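# Place a blue sponge flat on the shelf's top tier

## Task

Set one blue sponge down lying flat on the upper level of the shelf. The shelf must not be shifted, and any other sponges on it must stay flat and separate from each other. At the end, neither gripper may be in contact with any sponge.

## Robot and tools

Robot: two six-joint arms, left_arm and right_arm, each with a parallel two-finger gripper and a wrist camera. Fingers extend along the gripper's +z axis and separate along its y axis. end_effector_position is the point between the finger pads, roughly 1 cm short of the fingertips.

Frames: the scene frame has its origin at table-top height, halfway between the two nominal bases, +x pointing out over the table, +z up, and left_arm on the +y side (image left/right does not follow this). Calibrated bases in the scene frame: left_arm at (+0.028, +0.365, +0.044) m, right_arm at (+0.028, -0.352, +0.027) m, both almost unrotated (quat_wxyz about (1, 0, 0, +0.010) and (1, 0, 0, +0.003)), with up = +z. Each arm's reported hand pose, velocities, targets and wrist-camera pose are in that arm's own base frame; head cameras and the table use the scene frame. Reported poses can be off by a few centimetres, more at long reach.

execute_actions(actions, cameras): actions is a list of actions; each action is a table of 1 to 15 rows, one row per 1/30 s step, and a short table repeats its final row until 15 steps are used. Every row holds 14 numbers in [-1, 1]: left_arm dx, dy, dz, rx, ry, rz, opening, then right_arm in the same order, always all 14 even if one arm is idle. The six pose numbers are an offset, not a pose: measured from that arm's Hand target as it was when the action began, along that arm's base axes, with 1.0 = 0.6 m for dx/dy/dz and 180 degrees for the rotation vector rx/ry/rz (rotation happens about the Hand target point). Rows in one action do not add up; successive actions and calls do. A translation longer than 1.0 is scaled down. opening is absolute: +1 fully open (0.094 m), -1 shut. Six zeros re-request the current Hand target; also resend each gripper's intended opening, since 0 is a real command (half open). An empty actions list just returns state and images. cameras picks which images come back: omitted/null/["all"] gives all, [] gives none.

move(target, speed, blend, opening_speed, blocking, cameras): target is one 14-number row or a list of up to 15 rows, same layout and scale as above; every row is an offset from the Hand targets at the move's start, not from the previous row. The gripper follows a straight line there, without avoiding obstacles or the other arm; all arms finish together, in 0.5 to 10 s. speed is m/s per path (0.002 to 2.9, default 0.25; rotation up to twice that in rad/s), one value or one per target. blend (m) rounds corners of a list. opening_speed (at least 0.2, in scale units per second) ramps the fingers gradually; use a low value when closing on a sponge. blocking=false returns after about 0.5 s while the move continues. The result adds a move: line, e.g. done, off_target, moving, held, fault; limits=paced means the commanded pose was clipped, limits=held means steps were withheld. done means within 10 mm and 2 degrees; neither done nor off_target tells you about contact.

wait(seconds 0 to 10) runs the scene holding the last commands. stop() brakes a running move. zoom_image(camera, region=[x0, y0, x1, y1] pixels, at most 504 by 504) enlarges part of the newest image from cam_head_left, cam_head_right, cam_left_wrist or cam_right_wrist (each 896x504). read_manual(section="licences") gives only licence text. finished_scene(scene, an integer 1 to 3) ends the scene irreversibly; check the sponge is placed and released first.

Result lines: end_effector_position (m) and end_effector_quat_wxyz per arm; Hand target (last command after clipping; next offsets count from it); Tool commands; grip_measured (opening on the -1..1 scale; reads up to about 2.7 mm wide when empty, and does not reveal first contact); Joint positions (last value is the finger opening in metres); Joint velocities, reported as "within noise" at rest; joint torques, which include arm weight and for joints 1 to 3 flip sign past ±28 N m; action calls also list end_effector_position at some steps.

Behaviour to expect: orientation commands are clipped to 40 degrees from the measured orientation each step. Friction and weight often leave the gripper a centimetre or so short of the target; a further action, even all zeros, asks again, or send the remaining gap as an offset. An arm blocked by an object keeps pushing until you command a target back beyond the gripper. Faster moves hit harder and overshooting a contact presses harder, so approach the shelf and sponge slowly. Avoid paths close to an arm's own base or with the wrist near the first joint axis; these can flip the shoulder posture. The clearance check does not stop the grippers or wrist cameras colliding with each other, and closing one gripper on the other's fingers counts as an arm-to-arm press. Holding loads, stretching out, or pushing at unreachable poses heats motors: MOTOR HOT appears at 75 °C, at 90 °C an OVER-TEMPERATURE FAULT folds and disables that arm, at 100 °C it goes limp.

Avoid: dropping the sponge or releasing it while moving, knocking the shelf or other sponges, anything leaving the table, hard impacts or pushes. To release, command an opening well above grip_measured, then lift clear so nothing touches a sponge.

Each tool is called as name([rows], argument=value, ...), one row to a line, values as JSON.

## Session

execute_actions(actions=[])

Scene clock: 0.00 s.
left_arm: end_effector_position=(+0.3102, -0.1452, +0.3743) grip_measured=+1.000 end_effector_quat_wxyz=(+0.489, +0.133, +0.768, -0.392) | right_arm: end_effector_position=(+0.3785, +0.1166, +0.4235) grip_measured=+1.000 end_effector_quat_wxyz=(+0.661, -0.108, +0.741, -0.040)
Joint positions: left_arm=[-0.08 1.058 1.159 -0.397 0.745 -0.301 0.094] | right_arm=[0.462 1.188 1.318 -0.262 0.375 -0.157 0.094]
Joint velocities: within noise
Joint torques (N m): no reading
Motor temperatures (°C): left_arm=[26 28 31 25 24 27 28] | right_arm=[28 32 27 27 27 28 28]
Heat: left arm: 31 °C; right arm: 32 °C.
Hand target: left_arm +0.3047, -0.1459, +0.3923; +0.510, +0.148, +0.752, -0.391 | right_arm +0.3731, +0.1127, +0.4403; +0.677, -0.096, +0.729, -0.035
Tool commands: left_gripper/opening=+1.0 right_gripper/opening=+1.0

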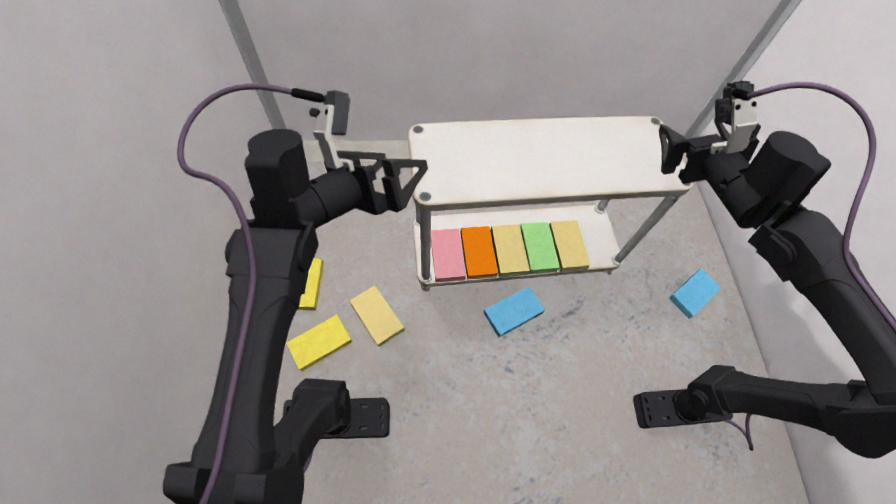

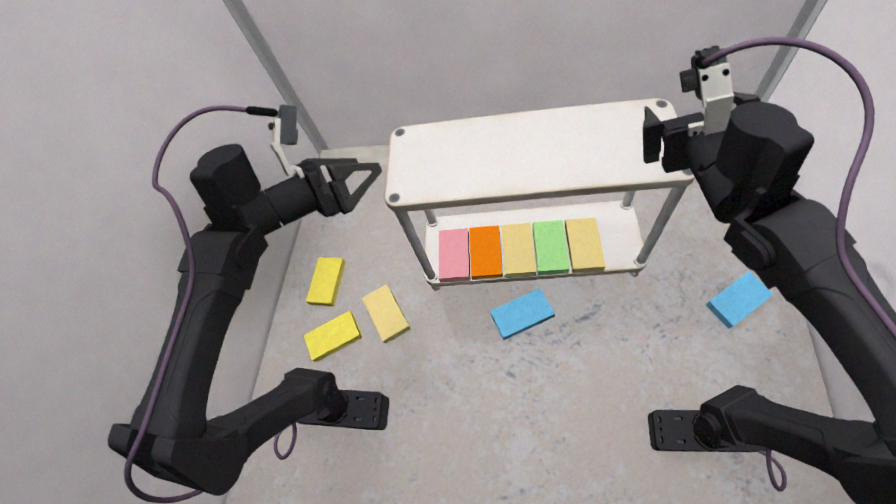

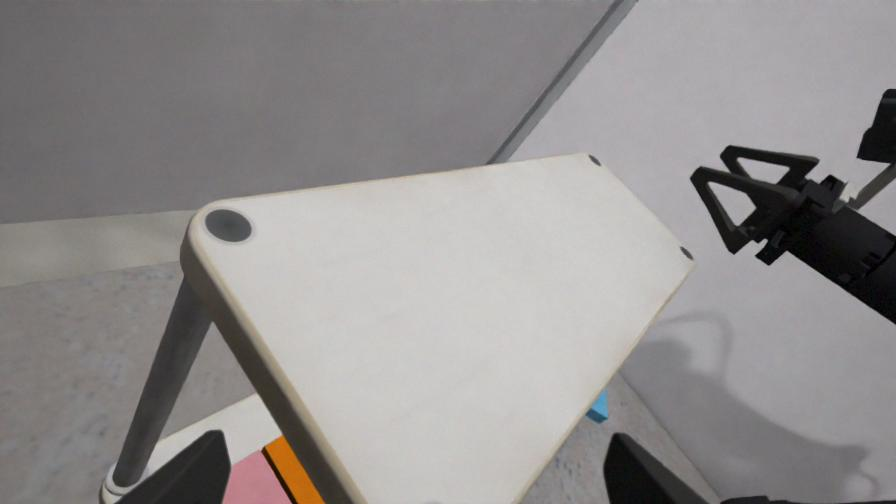

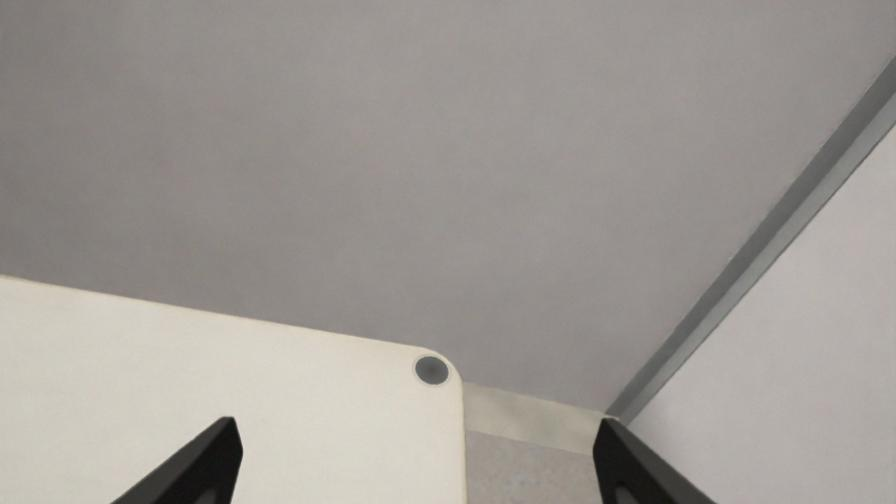

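zoom_image(camera="cam_head_left", region=[460, 200, 760, 440])

zoom_image(camera="cam_head_right", region=[380, 80, 800, 360])

zoom_image(camera="cam_head_left", region=[260, 80, 720, 360])

Scaled by 1.680 from the camera's 896x504 image, which has a finer 1280x720 frame.

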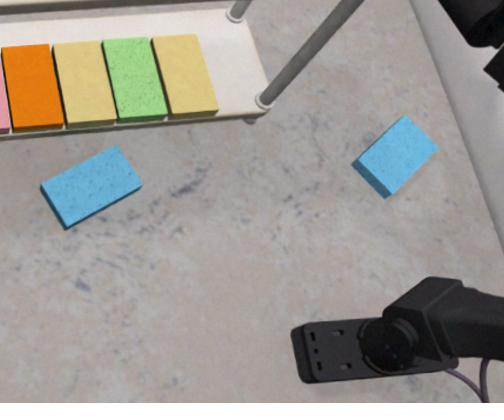

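Scaled by 1.200 from the camera's 896x504 image, which has a finer 1280x720 frame.

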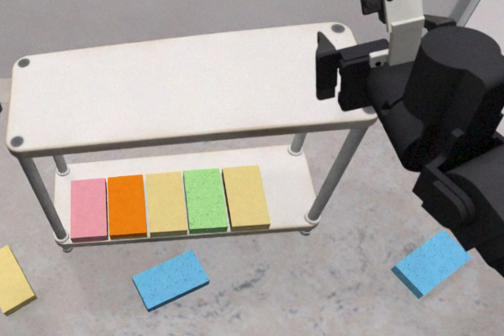

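Scaled by 1.096 from the camera's 896x504 image, which has a finer 1280x720 frame.

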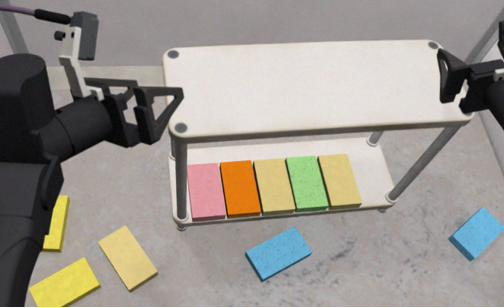

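move([
  [-0.1412, -0.0235, -0.0538, 0.1165, 0.0003, -0.0693, 1, 0, 0, 0, 0, 0, 0, 1],
  [-0.1485, -0.3825, -0.3538, 0.2330, 0.0006, -0.1385, 1, 0, 0, 0, 0, 0, 0, 1],
], speed=0.2, blend=[0.03, 0])

Scene clock: 20.80 s.
left_arm: end_effector_position=(+0.2020, -0.3562, +0.1461) grip_measured=+1.000 end_effector_quat_wxyz=(+0.279, +0.488, +0.809, -0.172) | right_arm: end_effector_position=(+0.3785, +0.1166, +0.4235) grip_measured=+1.000 end_effector_quat_wxyz=(+0.661, -0.108, +0.741, -0.040)
Joint positions: left_arm=[-1.044 1.521 1.117 -0.499 0.031 0.032 0.094] | right_arm=[0.462 1.188 1.318 -0.262 0.375 -0.157 0.094]
Joint velocities: within noise
Joint torques (N m): left_arm=[-0.16 -5.57 9.46 1.77 -0.08 -0.03] | right_arm=[-0.09 -4.51 6.75 2.2 -0.01 0.01]
Motor temperatures (°C): left_arm=[26 28 34 28 24 27 28] | right_arm=[28 33 28 33 27 28 28]
Heat: left arm: 34 °C; right arm: 33 °C.
Hand target: left_arm +0.2156, -0.3754, +0.1800; +0.329, +0.474, +0.792, -0.197 | right_arm +0.3731, +0.1127, +0.4403; +0.677, -0.096, +0.729, -0.035
Off the commanded pose: left_arm 0.041 m, 7 deg | right_arm 0.018 m, 3 deg.
move: off_target (left_arm, right_arm)

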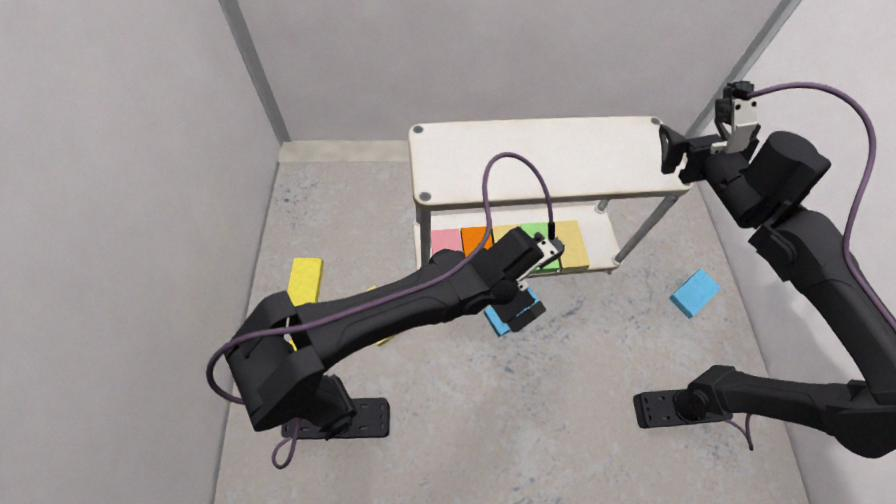

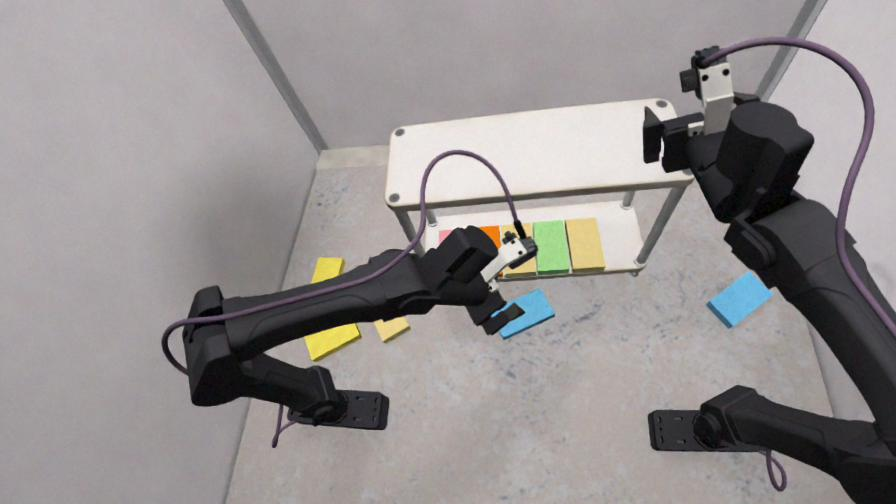

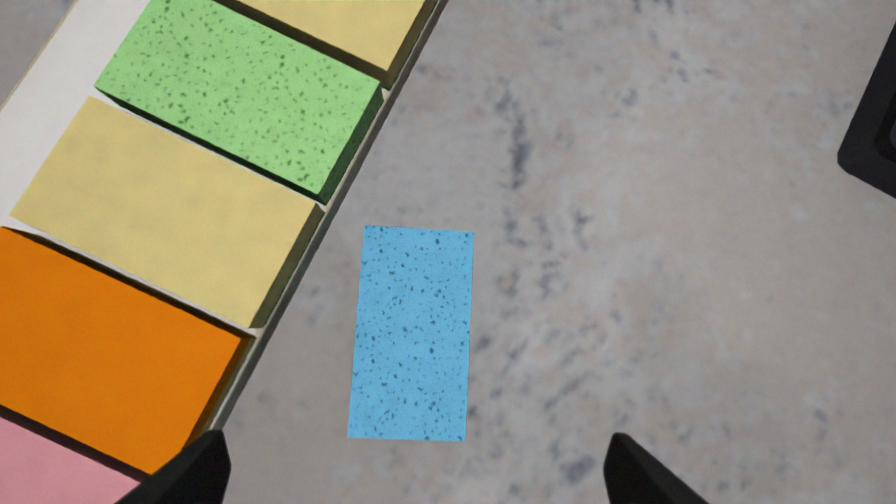

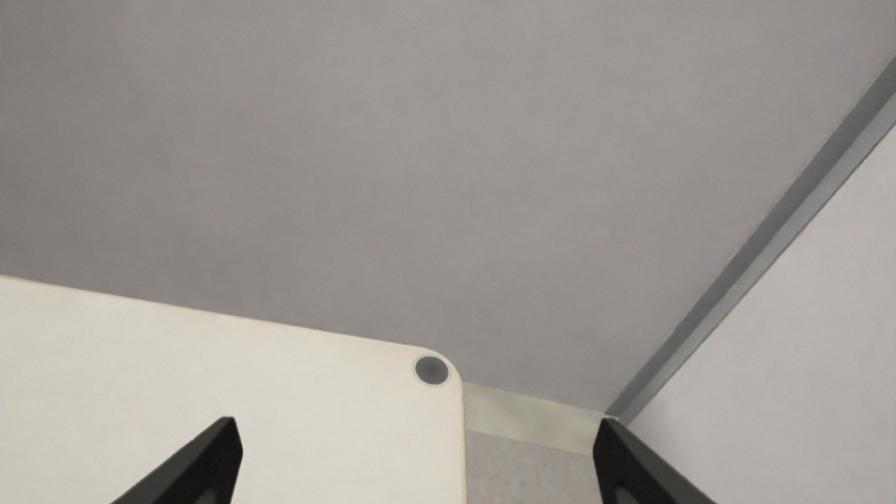

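move(target=[0.0413, -0.0473, -0.15, -0.0329, -0.0173, -0.0072, 1, 0, 0, 0, 0, 0, 0, 1], speed=0.12, cameras=["cam_left_wrist", "cam_head_left"])

Scene clock: 25.43 s.
left_arm: end_effector_position=(+0.2346, -0.3996, +0.0829) grip_measured=+1.000 end_effector_quat_wxyz=(+0.352, +0.474, +0.778, -0.215) | right_arm: end_effector_position=(+0.3785, +0.1166, +0.4235) grip_measured=+1.000 end_effector_quat_wxyz=(+0.661, -0.108, +0.741, -0.040)
Joint positions: left_arm=[-1.021 1.731 0.94 0.07 0.056 0.048 0.094] | right_arm=[0.462 1.188 1.318 -0.262 0.375 -0.157 0.094]
Joint velocities: within noise
Joint torques (N m): left_arm=[0.53 -5.94 4.37 2 0.13 0.04] | right_arm=[-0.1 -4.51 6.74 2.2 -0.01 0.02]
Motor temperatures (°C): left_arm=[26 29 34 29 24 27 28] | right_arm=[28 33 28 34 27 28 28]
Heat: left arm: 34 °C; right arm: 34 °C.
Hand target: left_arm +0.2403, -0.4037, +0.0900; +0.372, +0.471, +0.767, -0.228 | right_arm +0.3731, +0.1127, +0.4403; +0.677, -0.096, +0.729, -0.035
Off the commanded pose: left_arm 0.010 m, 3 deg | right_arm 0.018 m, 3 deg.
move: off_target (left_arm, right_arm)
Images, in order (width x height): cam_head_left 896x504, cam_left_wrist 896x504.

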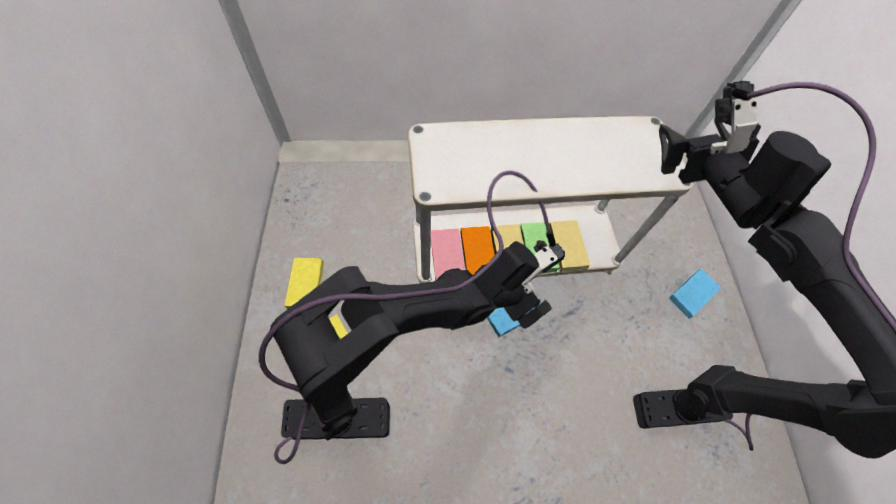

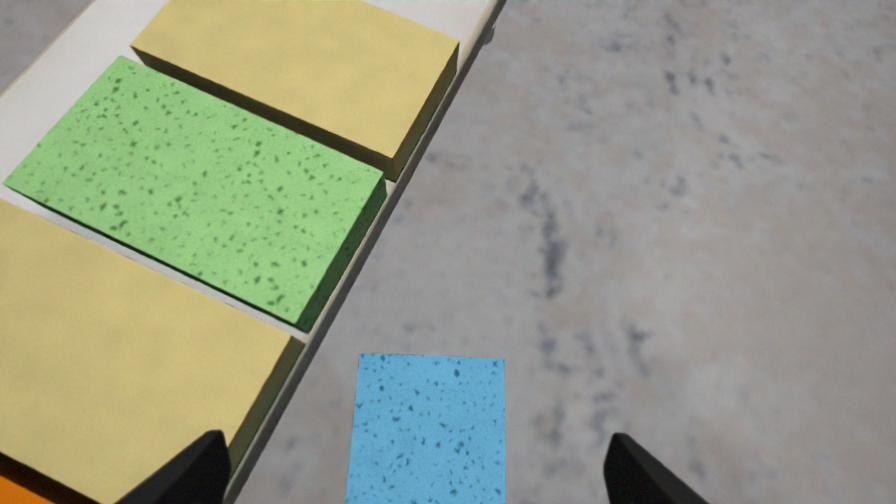

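zoom_image(camera="cam_left_wrist", region=[150, 250, 650, 504])

zoom_image(camera="cam_head_left", region=[400, 200, 640, 350])

Scaled by 1.008 from the camera's 896x504 image, which has a finer 1280x720 frame.

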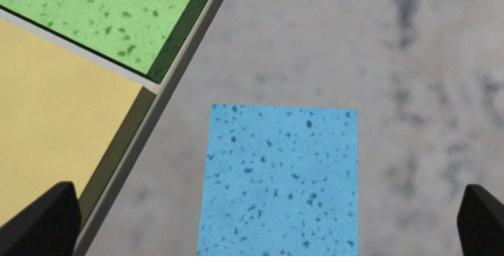

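Scaled by 2.100 from the camera's 896x504 image, which has a finer 1280x720 frame.

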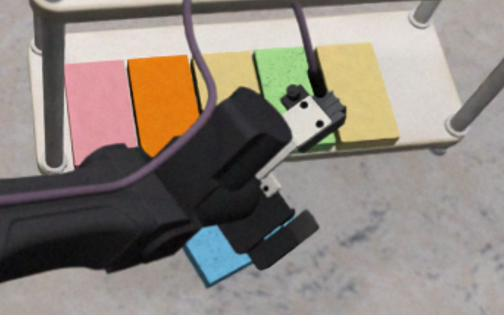

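move(target=[-0.0132, 0.0272, -0.1048, 0.0183, 0.0094, -0.0067, 1, 0, 0, 0, 0, 0, 0, 1], speed=0.1, cameras=["cam_left_wrist", "cam_head_left"])

Scene clock: 29.90 s.
left_arm: end_effector_position=(+0.2263, -0.3830, +0.0201) grip_measured=+1.000 end_effector_quat_wxyz=(+0.324, +0.489, +0.784, -0.203) | right_arm: end_effector_position=(+0.3785, +0.1166, +0.4235) grip_measured=+1.000 end_effector_quat_wxyz=(+0.661, -0.108, +0.741, -0.040)
Joint positions: left_arm=[-1.008 1.84 0.821 0.231 0.077 0.075 0.094] | right_arm=[0.462 1.188 1.318 -0.262 0.375 -0.157 0.094]
Joint velocities: within noise
Joint torques (N m): left_arm=[0.53 -6.08 3.7 1.93 0.15 0.03] | right_arm=[-0.09 -4.51 6.75 2.2 -0.01 0.02]
Motor temperatures (°C): left_arm=[26 29 33 30 24 27 28] | right_arm=[28 33 28 35 27 28 28]
Heat: left arm: 33 °C; right arm: 35 °C.
Hand target: left_arm +0.2324, -0.3874, +0.0272; +0.345, +0.486, +0.773, -0.217 | right_arm +0.3731, +0.1127, +0.4403; +0.677, -0.096, +0.729, -0.035
Off the commanded pose: left_arm 0.010 m, 3 deg | right_arm 0.018 m, 3 deg.
move: off_target (left_arm, right_arm)
Images, in order (width x height): cam_head_left 896x504, cam_left_wrist 896x504.

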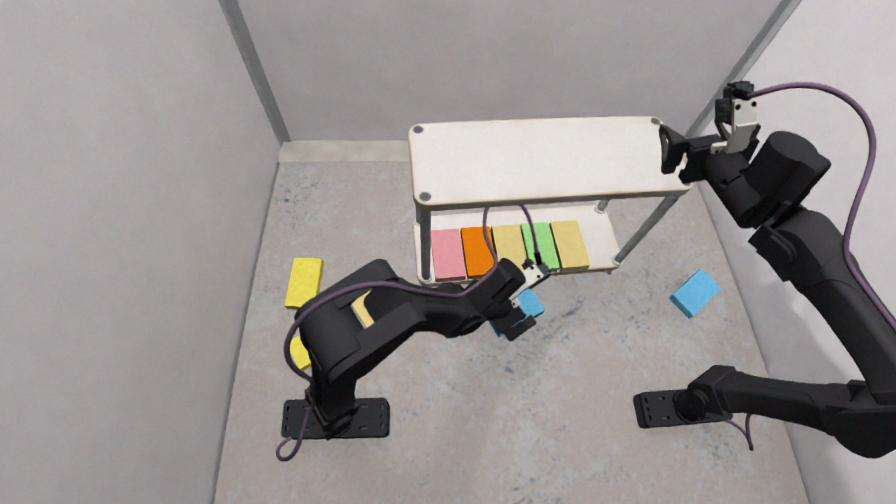

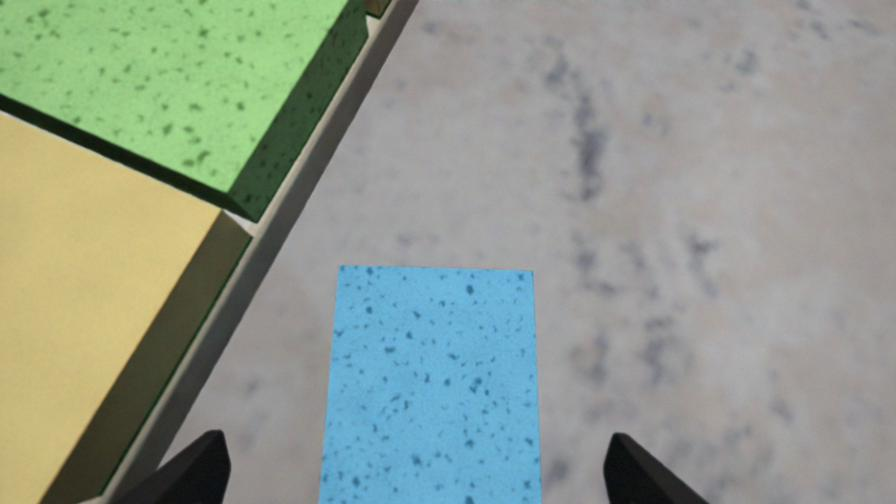

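move(target=[-0.001, 0.0, -0.0768, 0, 0, 0, 1, 0, 0, 0, 0, 0, 0, 1], speed=0.06, cameras=["cam_left_wrist", "cam_head_left"])

Scene clock: 32.33 s.
left_arm: end_effector_position=(+0.2267, -0.3837, -0.0245) grip_measured=+1.000 end_effector_quat_wxyz=(+0.327, +0.492, +0.781, -0.203) | right_arm: end_effector_position=(+0.3785, +0.1166, +0.4235) grip_measured=+1.000 end_effector_quat_wxyz=(+0.661, -0.108, +0.741, -0.040)
Joint positions: left_arm=[-1.008 1.994 0.778 0.432 0.077 0.084 0.094] | right_arm=[0.462 1.188 1.318 -0.262 0.375 -0.157 0.094]
Joint velocities: within noise
Joint torques (N m): left_arm=[0.44 -6.26 2.96 1.92 0.14 0.02] | right_arm=[-0.09 -4.51 6.74 2.2 -0.01 0.01]
Motor temperatures (°C): left_arm=[26 29 33 30 24 27 28] | right_arm=[28 33 28 35 27 28 28]
Heat: left arm: 33 °C; right arm: 35 °C.
Hand target: left_arm +0.2318, -0.3874, -0.0189; +0.345, +0.486, +0.773, -0.217 | right_arm +0.3731, +0.1127, +0.4403; +0.677, -0.096, +0.729, -0.035
Off the commanded pose: left_arm 0.008 m, 3 deg | right_arm 0.018 m, 3 deg.
move: off_target (left_arm, right_arm)
Images, in order (width x height): cam_head_left 896x504, cam_left_wrist 896x504.

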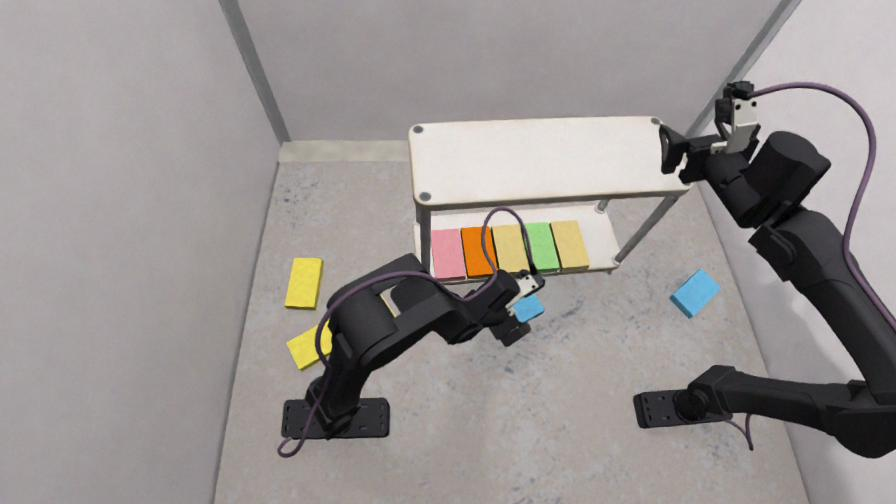

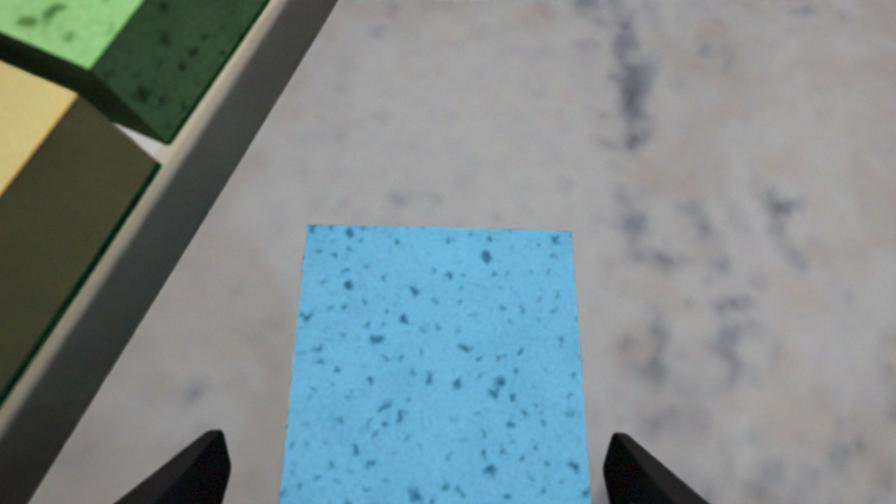

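move(target=[0, 0, 0, 0, 0, 0, 0.3, 0, 0, 0, 0, 0, 0, 1], opening_speed=0.5, cameras=["cam_left_wrist"])

Scene clock: 34.73 s.
left_arm: end_effector_position=(+0.2270, -0.3842, -0.0239) grip_measured=+0.349 end_effector_quat_wxyz=(+0.328, +0.492, +0.780, -0.203) | right_arm: end_effector_position=(+0.3785, +0.1166, +0.4235) grip_measured=+1.000 end_effector_quat_wxyz=(+0.661, -0.108, +0.741, -0.040)
Joint positions: left_arm=[-1.008 1.994 0.778 0.435 0.077 0.084 0.063] | right_arm=[0.462 1.188 1.318 -0.262 0.375 -0.157 0.094]
Joint velocities: within noise
Joint torques (N m): left_arm=[0.44 -6.23 2.92 1.92 0.14 0.01] | right_arm=[-0.1 -4.51 6.75 2.2 -0.01 0.01]
Motor temperatures (°C): left_arm=[26 29 33 30 24 27 28] | right_arm=[28 33 29 36 27 28 28]
Heat: left arm: 33 °C; right arm: 36 °C.
Hand target: left_arm +0.2318, -0.3874, -0.0189; +0.345, +0.486, +0.773, -0.217 | right_arm +0.3731, +0.1127, +0.4403; +0.677, -0.096, +0.729, -0.035
Off the commanded pose: left_arm 0.008 m, 3 deg | right_arm 0.018 m, 3 deg.
move: off_target (left_arm, right_arm)
Images, in order (width x height): cam_left_wrist 896x504.

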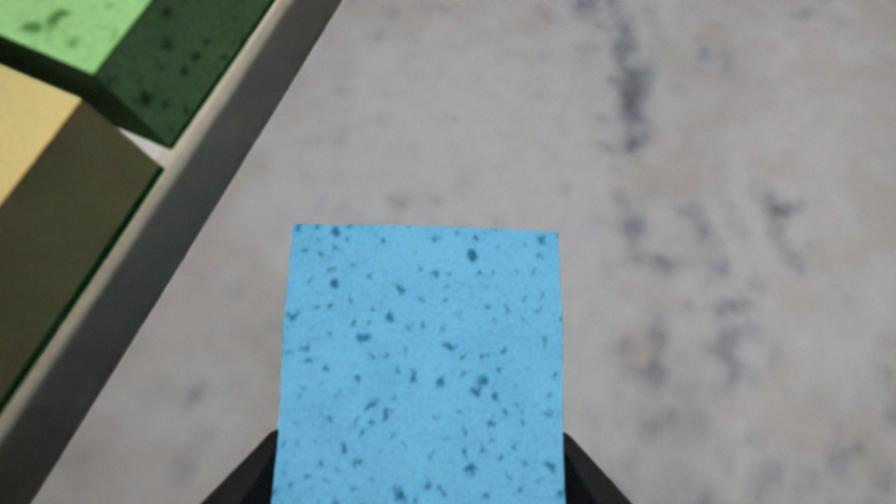

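move(target=[0, 0, 0, 0, 0, 0, 0.2, 0, 0, 0, 0, 0, 0, 1], opening_speed=0.3, cameras=["cam_left_wrist"])

Scene clock: 37.53 s.
left_arm: end_effector_position=(+0.2270, -0.3842, -0.0239) grip_measured=+0.346 end_effector_quat_wxyz=(+0.328, +0.491, +0.781, -0.204) | right_arm: end_effector_position=(+0.3785, +0.1166, +0.4235) grip_measured=+1.000 end_effector_quat_wxyz=(+0.661, -0.108, +0.741, -0.040)
Joint positions: left_arm=[-1.008 1.994 0.778 0.435 0.077 0.082 0.063] | right_arm=[0.462 1.188 1.318 -0.262 0.375 -0.157 0.094]
Joint velocities: within noise
Joint torques (N m): left_arm=[0.4 -6.19 2.95 1.91 0.13 0.02] | right_arm=[-0.09 -4.51 6.75 2.2 -0.01 0.01]
Motor temperatures (°C): left_arm=[26 29 33 30 24 27 28] | right_arm=[28 33 29 36 27 28 28]
Heat: left arm: 33 °C; right arm: 36 °C.
Hand target: left_arm +0.2318, -0.3874, -0.0189; +0.345, +0.486, +0.773, -0.217 | right_arm +0.3731, +0.1127, +0.4403; +0.677, -0.096, +0.729, -0.035
Off the commanded pose: left_arm 0.008 m, 3 deg | right_arm 0.018 m, 3 deg.
move: off_target (left_arm, right_arm)
Images, in order (width x height): cam_left_wrist 896x504.

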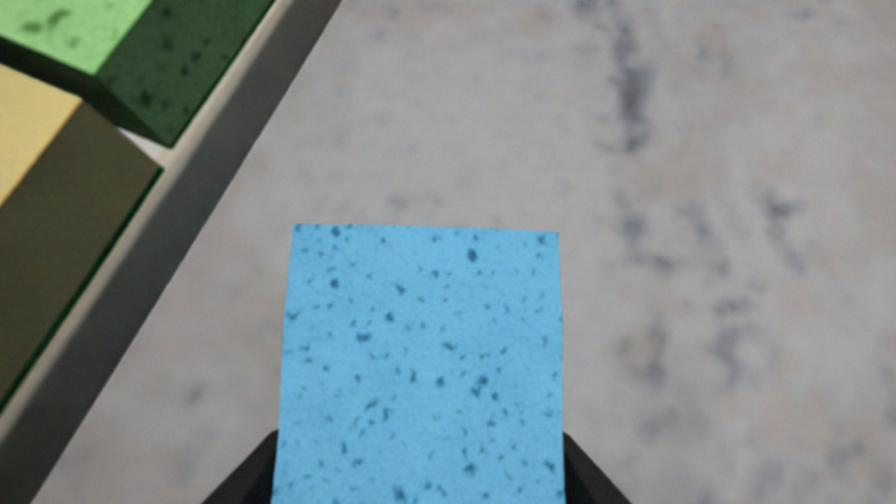

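move([
  [-0.0197, 0.0157, 0.1398, 0, 0, 0, 0.2, 0, 0, 0, 0, 0, 0, 1],
  [-0.0947, 0.089, 0.4732, 0, 0, 0.03, 0.2, 0, 0, 0, 0, 0, 0, 1],
  [-0.0197, 0.2457, 0.7065, 0, 0, 0.0944, 0.2, 0, 0, 0, 0, 0, 0, 1],
], speed=0.15, blend=[0.03, 0.05, 0])

Scene clock: 44.83 s.
left_arm: end_effector_position=(+0.2257, -0.2448, +0.3918) grip_measured=+0.346 end_effector_quat_wxyz=(+0.364, +0.363, +0.843, -0.160) | right_arm: end_effector_position=(+0.3785, +0.1166, +0.4235) grip_measured=+1.000 end_effector_quat_wxyz=(+0.661, -0.108, +0.741, -0.040)
Joint positions: left_arm=[-0.835 1.409 1.978 -1.322 -0.012 -0.017 0.063] | right_arm=[0.462 1.188 1.318 -0.262 0.375 -0.157 0.094]
Joint velocities: within noise
Joint torques (N m): left_arm=[0.46 -2.59 7.87 1.1 0.08 0.04] | right_arm=[-0.1 -4.51 6.75 2.2 -0.01 0.01]
Motor temperatures (°C): left_arm=[26 29 33 30 24 27 28] | right_arm=[28 33 29 37 27 28 28]
Heat: left arm: 33 °C; right arm: 37 °C.
Hand target: left_arm +0.2200, -0.2400, +0.4050; +0.373, +0.366, +0.837, -0.164 | right_arm +0.3731, +0.1127, +0.4403; +0.677, -0.096, +0.729, -0.035
Off the commanded pose: left_arm 0.015 m, 1 deg | right_arm 0.018 m, 3 deg.
move: off_target (left_arm, right_arm)

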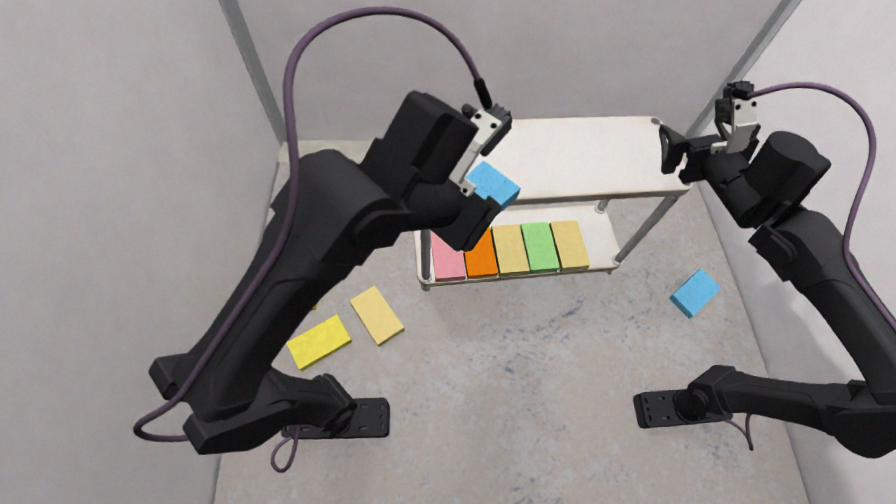

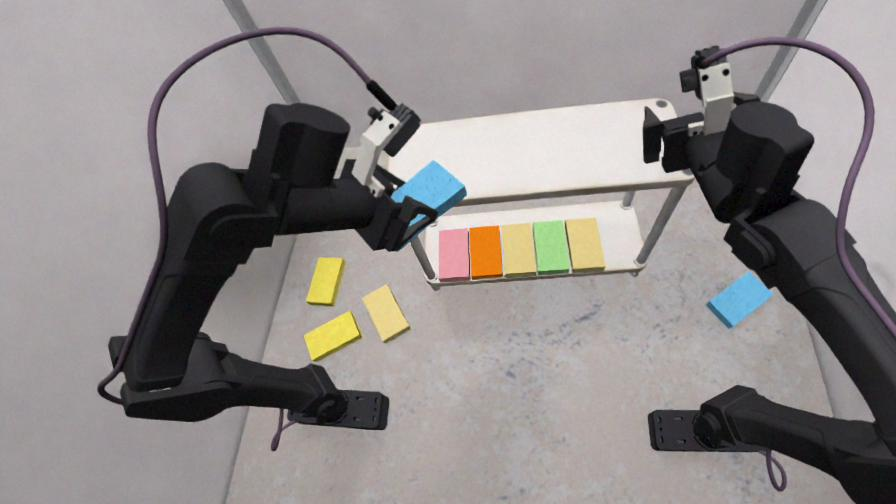

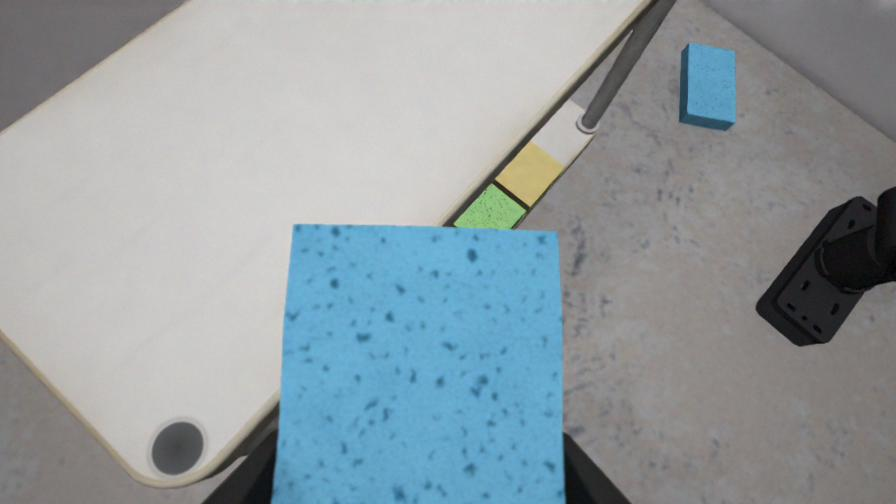

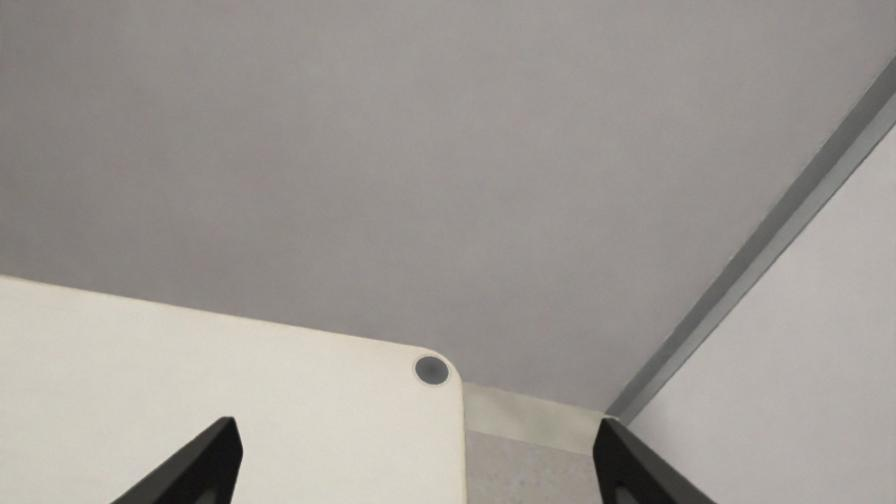

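move(target=[0.2437, -0.0295, -0.0283, 0.0074, 0.0068, 0.0281, 0.2, 0, 0, 0, 0, 0, 0, 1], speed=0.1)

Scene clock: 48.70 s.
left_arm: end_effector_position=(+0.3726, -0.2585, +0.3766) grip_measured=+0.346 end_effector_quat_wxyz=(+0.361, +0.325, +0.864, -0.134) | right_arm: end_effector_position=(+0.3785, +0.1166, +0.4235) grip_measured=+1.000 end_effector_quat_wxyz=(+0.661, -0.108, +0.741, -0.040)
Joint positions: left_arm=[-0.568 1.896 2.466 -1.355 0.103 0.108 0.063] | right_arm=[0.462 1.188 1.318 -0.262 0.375 -0.157 0.094]
Joint velocities: within noise
Joint torques (N m): left_arm=[0.43 -6.12 7.9 1.1 0.18 0.05] | right_arm=[-0.1 -4.51 6.75 2.2 -0.01 0.01]
Motor temperatures (°C): left_arm=[26 29 34 30 24 27 29] | right_arm=[28 33 29 37 27 28 28]
Heat: left arm: 34 °C; right arm: 37 °C.
Hand target: left_arm +0.3662, -0.2577, +0.3880; +0.367, +0.332, +0.858, -0.141 | right_arm +0.3731, +0.1127, +0.4403; +0.677, -0.096, +0.729, -0.035
Off the commanded pose: left_arm 0.013 m, 1 deg | right_arm 0.018 m, 3 deg.
move: off_target (left_arm, right_arm)

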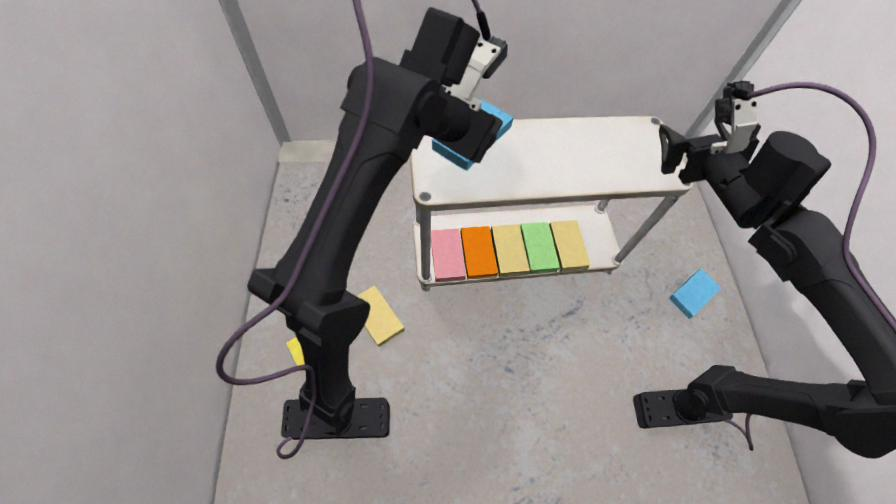

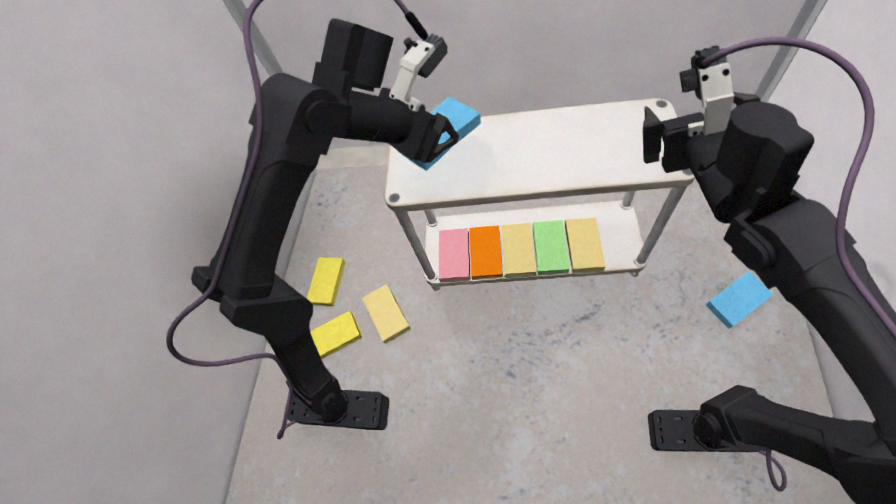

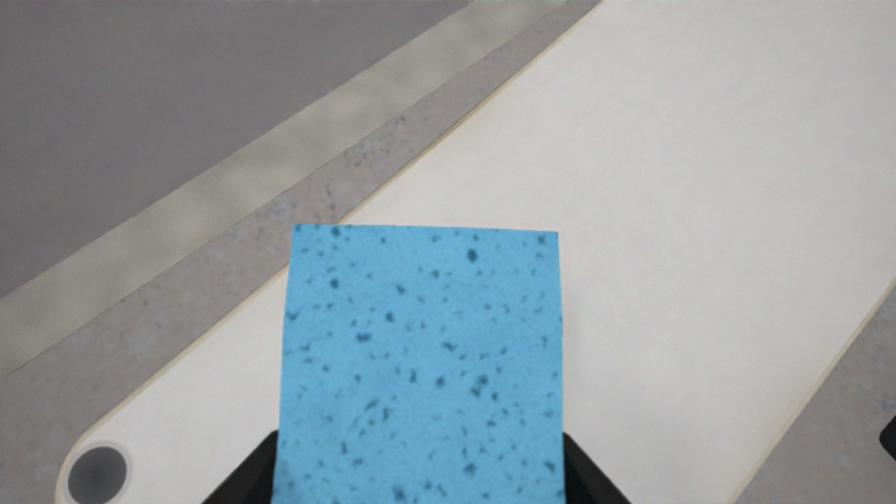

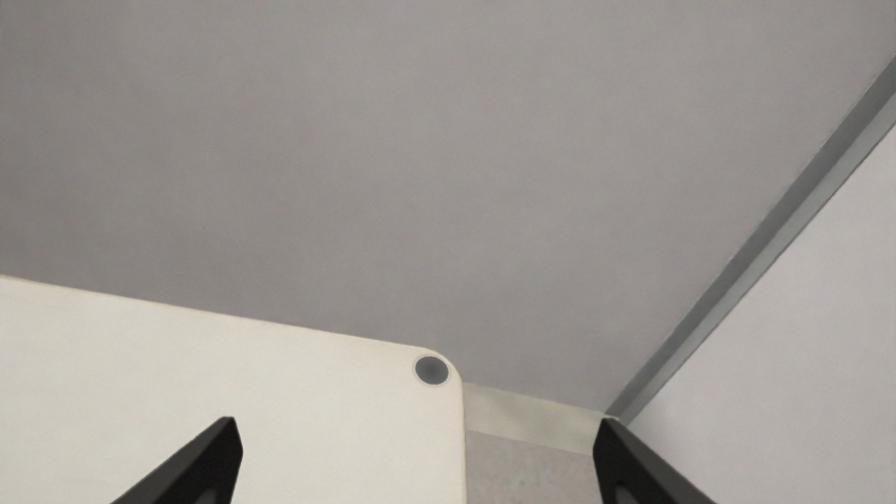

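move(target=[0, 0, -0.0533, 0, 0, 0, 0.2, 0, 0, 0, 0, 0, 0, 1], speed=0.05, cameras=["cam_head_left", "cam_head_right", "cam_left_wrist"])

Scene clock: 51.03 s.
left_arm: end_effector_position=(+0.3672, -0.2554, +0.3340) grip_measured=+0.346 end_effector_quat_wxyz=(+0.330, +0.333, +0.874, -0.125) | right_arm: end_effector_position=(+0.3785, +0.1166, +0.4235) grip_measured=+1.000 end_effector_quat_wxyz=(+0.661, -0.108, +0.741, -0.040)
Joint positions: left_arm=[-0.568 1.793 2.164 -1.226 0.105 0.121 0.063] | right_arm=[0.462 1.188 1.318 -0.262 0.375 -0.157 0.094]
Joint velocities: within noise
Joint torques (N m): left_arm=[0.42 -8.99 3.75 1.79 0.17 0.03] | right_arm=[-0.09 -4.49 6.75 2.2 -0.01 0.01]
Motor temperatures (°C): left_arm=[26 30 34 30 24 27 29] | right_arm=[28 33 29 37 27 28 28]
Heat: left arm: 34 °C; right arm: 37 °C.
Hand target: left_arm +0.3662, -0.2577, +0.3560; +0.367, +0.332, +0.858, -0.141 | right_arm +0.3731, +0.1127, +0.4403; +0.677, -0.096, +0.729, -0.035
Off the commanded pose: left_arm 0.022 m, 5 deg | right_arm 0.018 m, 3 deg.
move: off_target (left_arm, right_arm)
Images, in order (width x height): cam_head_left 896x504, cam_head_right 896x504, cam_left_wrist 896x504.

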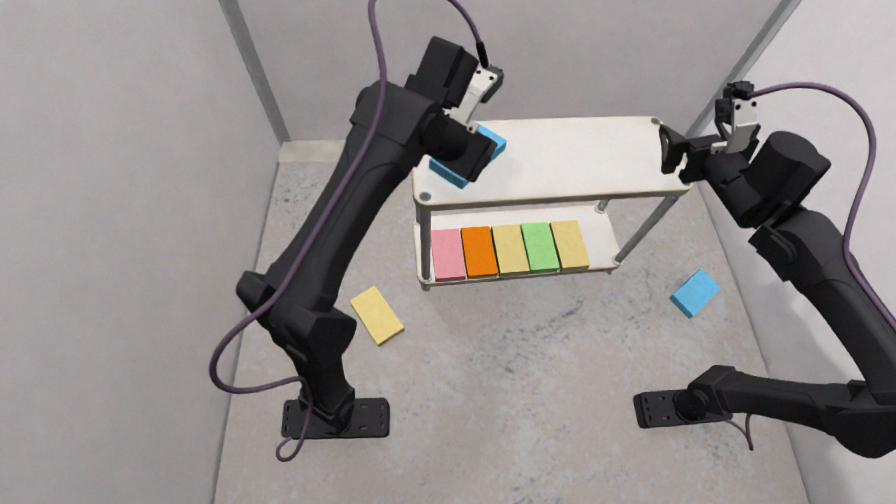

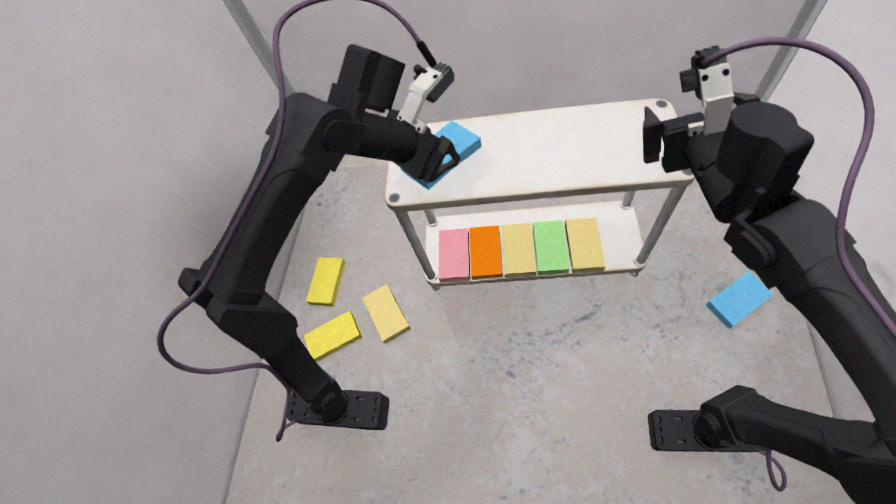

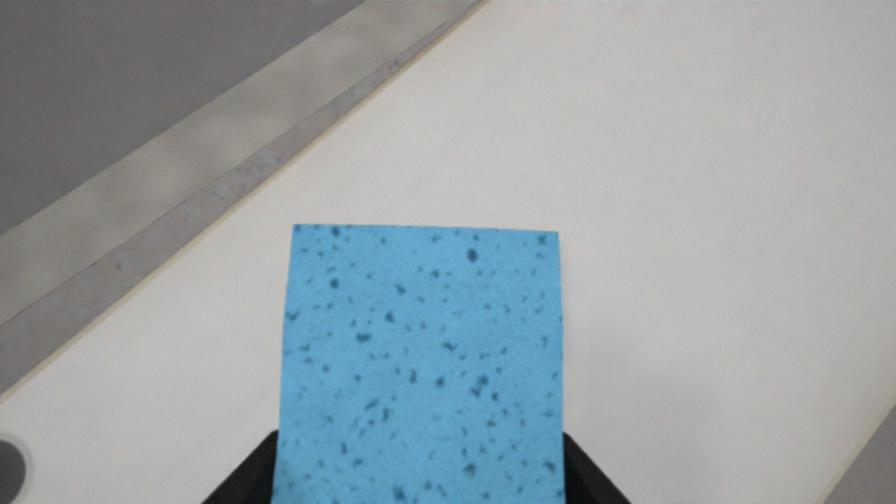

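zoom_image(camera="cam_head_left", region=[400, 90, 580, 220])

zoom_image(camera="cam_head_right", region=[370, 90, 550, 220])

Scaled by 2.800 from the camera's 896x504 image, which has a finer 1280x720 frame.

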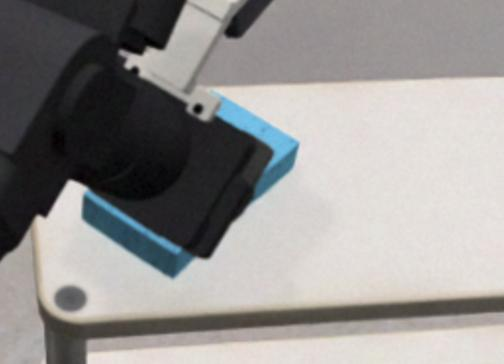

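Scaled by 2.800 from the camera's 896x504 image, which has a finer 1280x720 frame.

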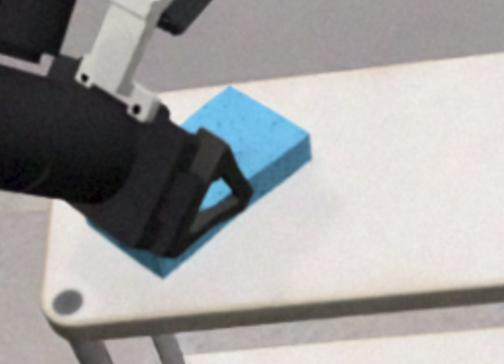

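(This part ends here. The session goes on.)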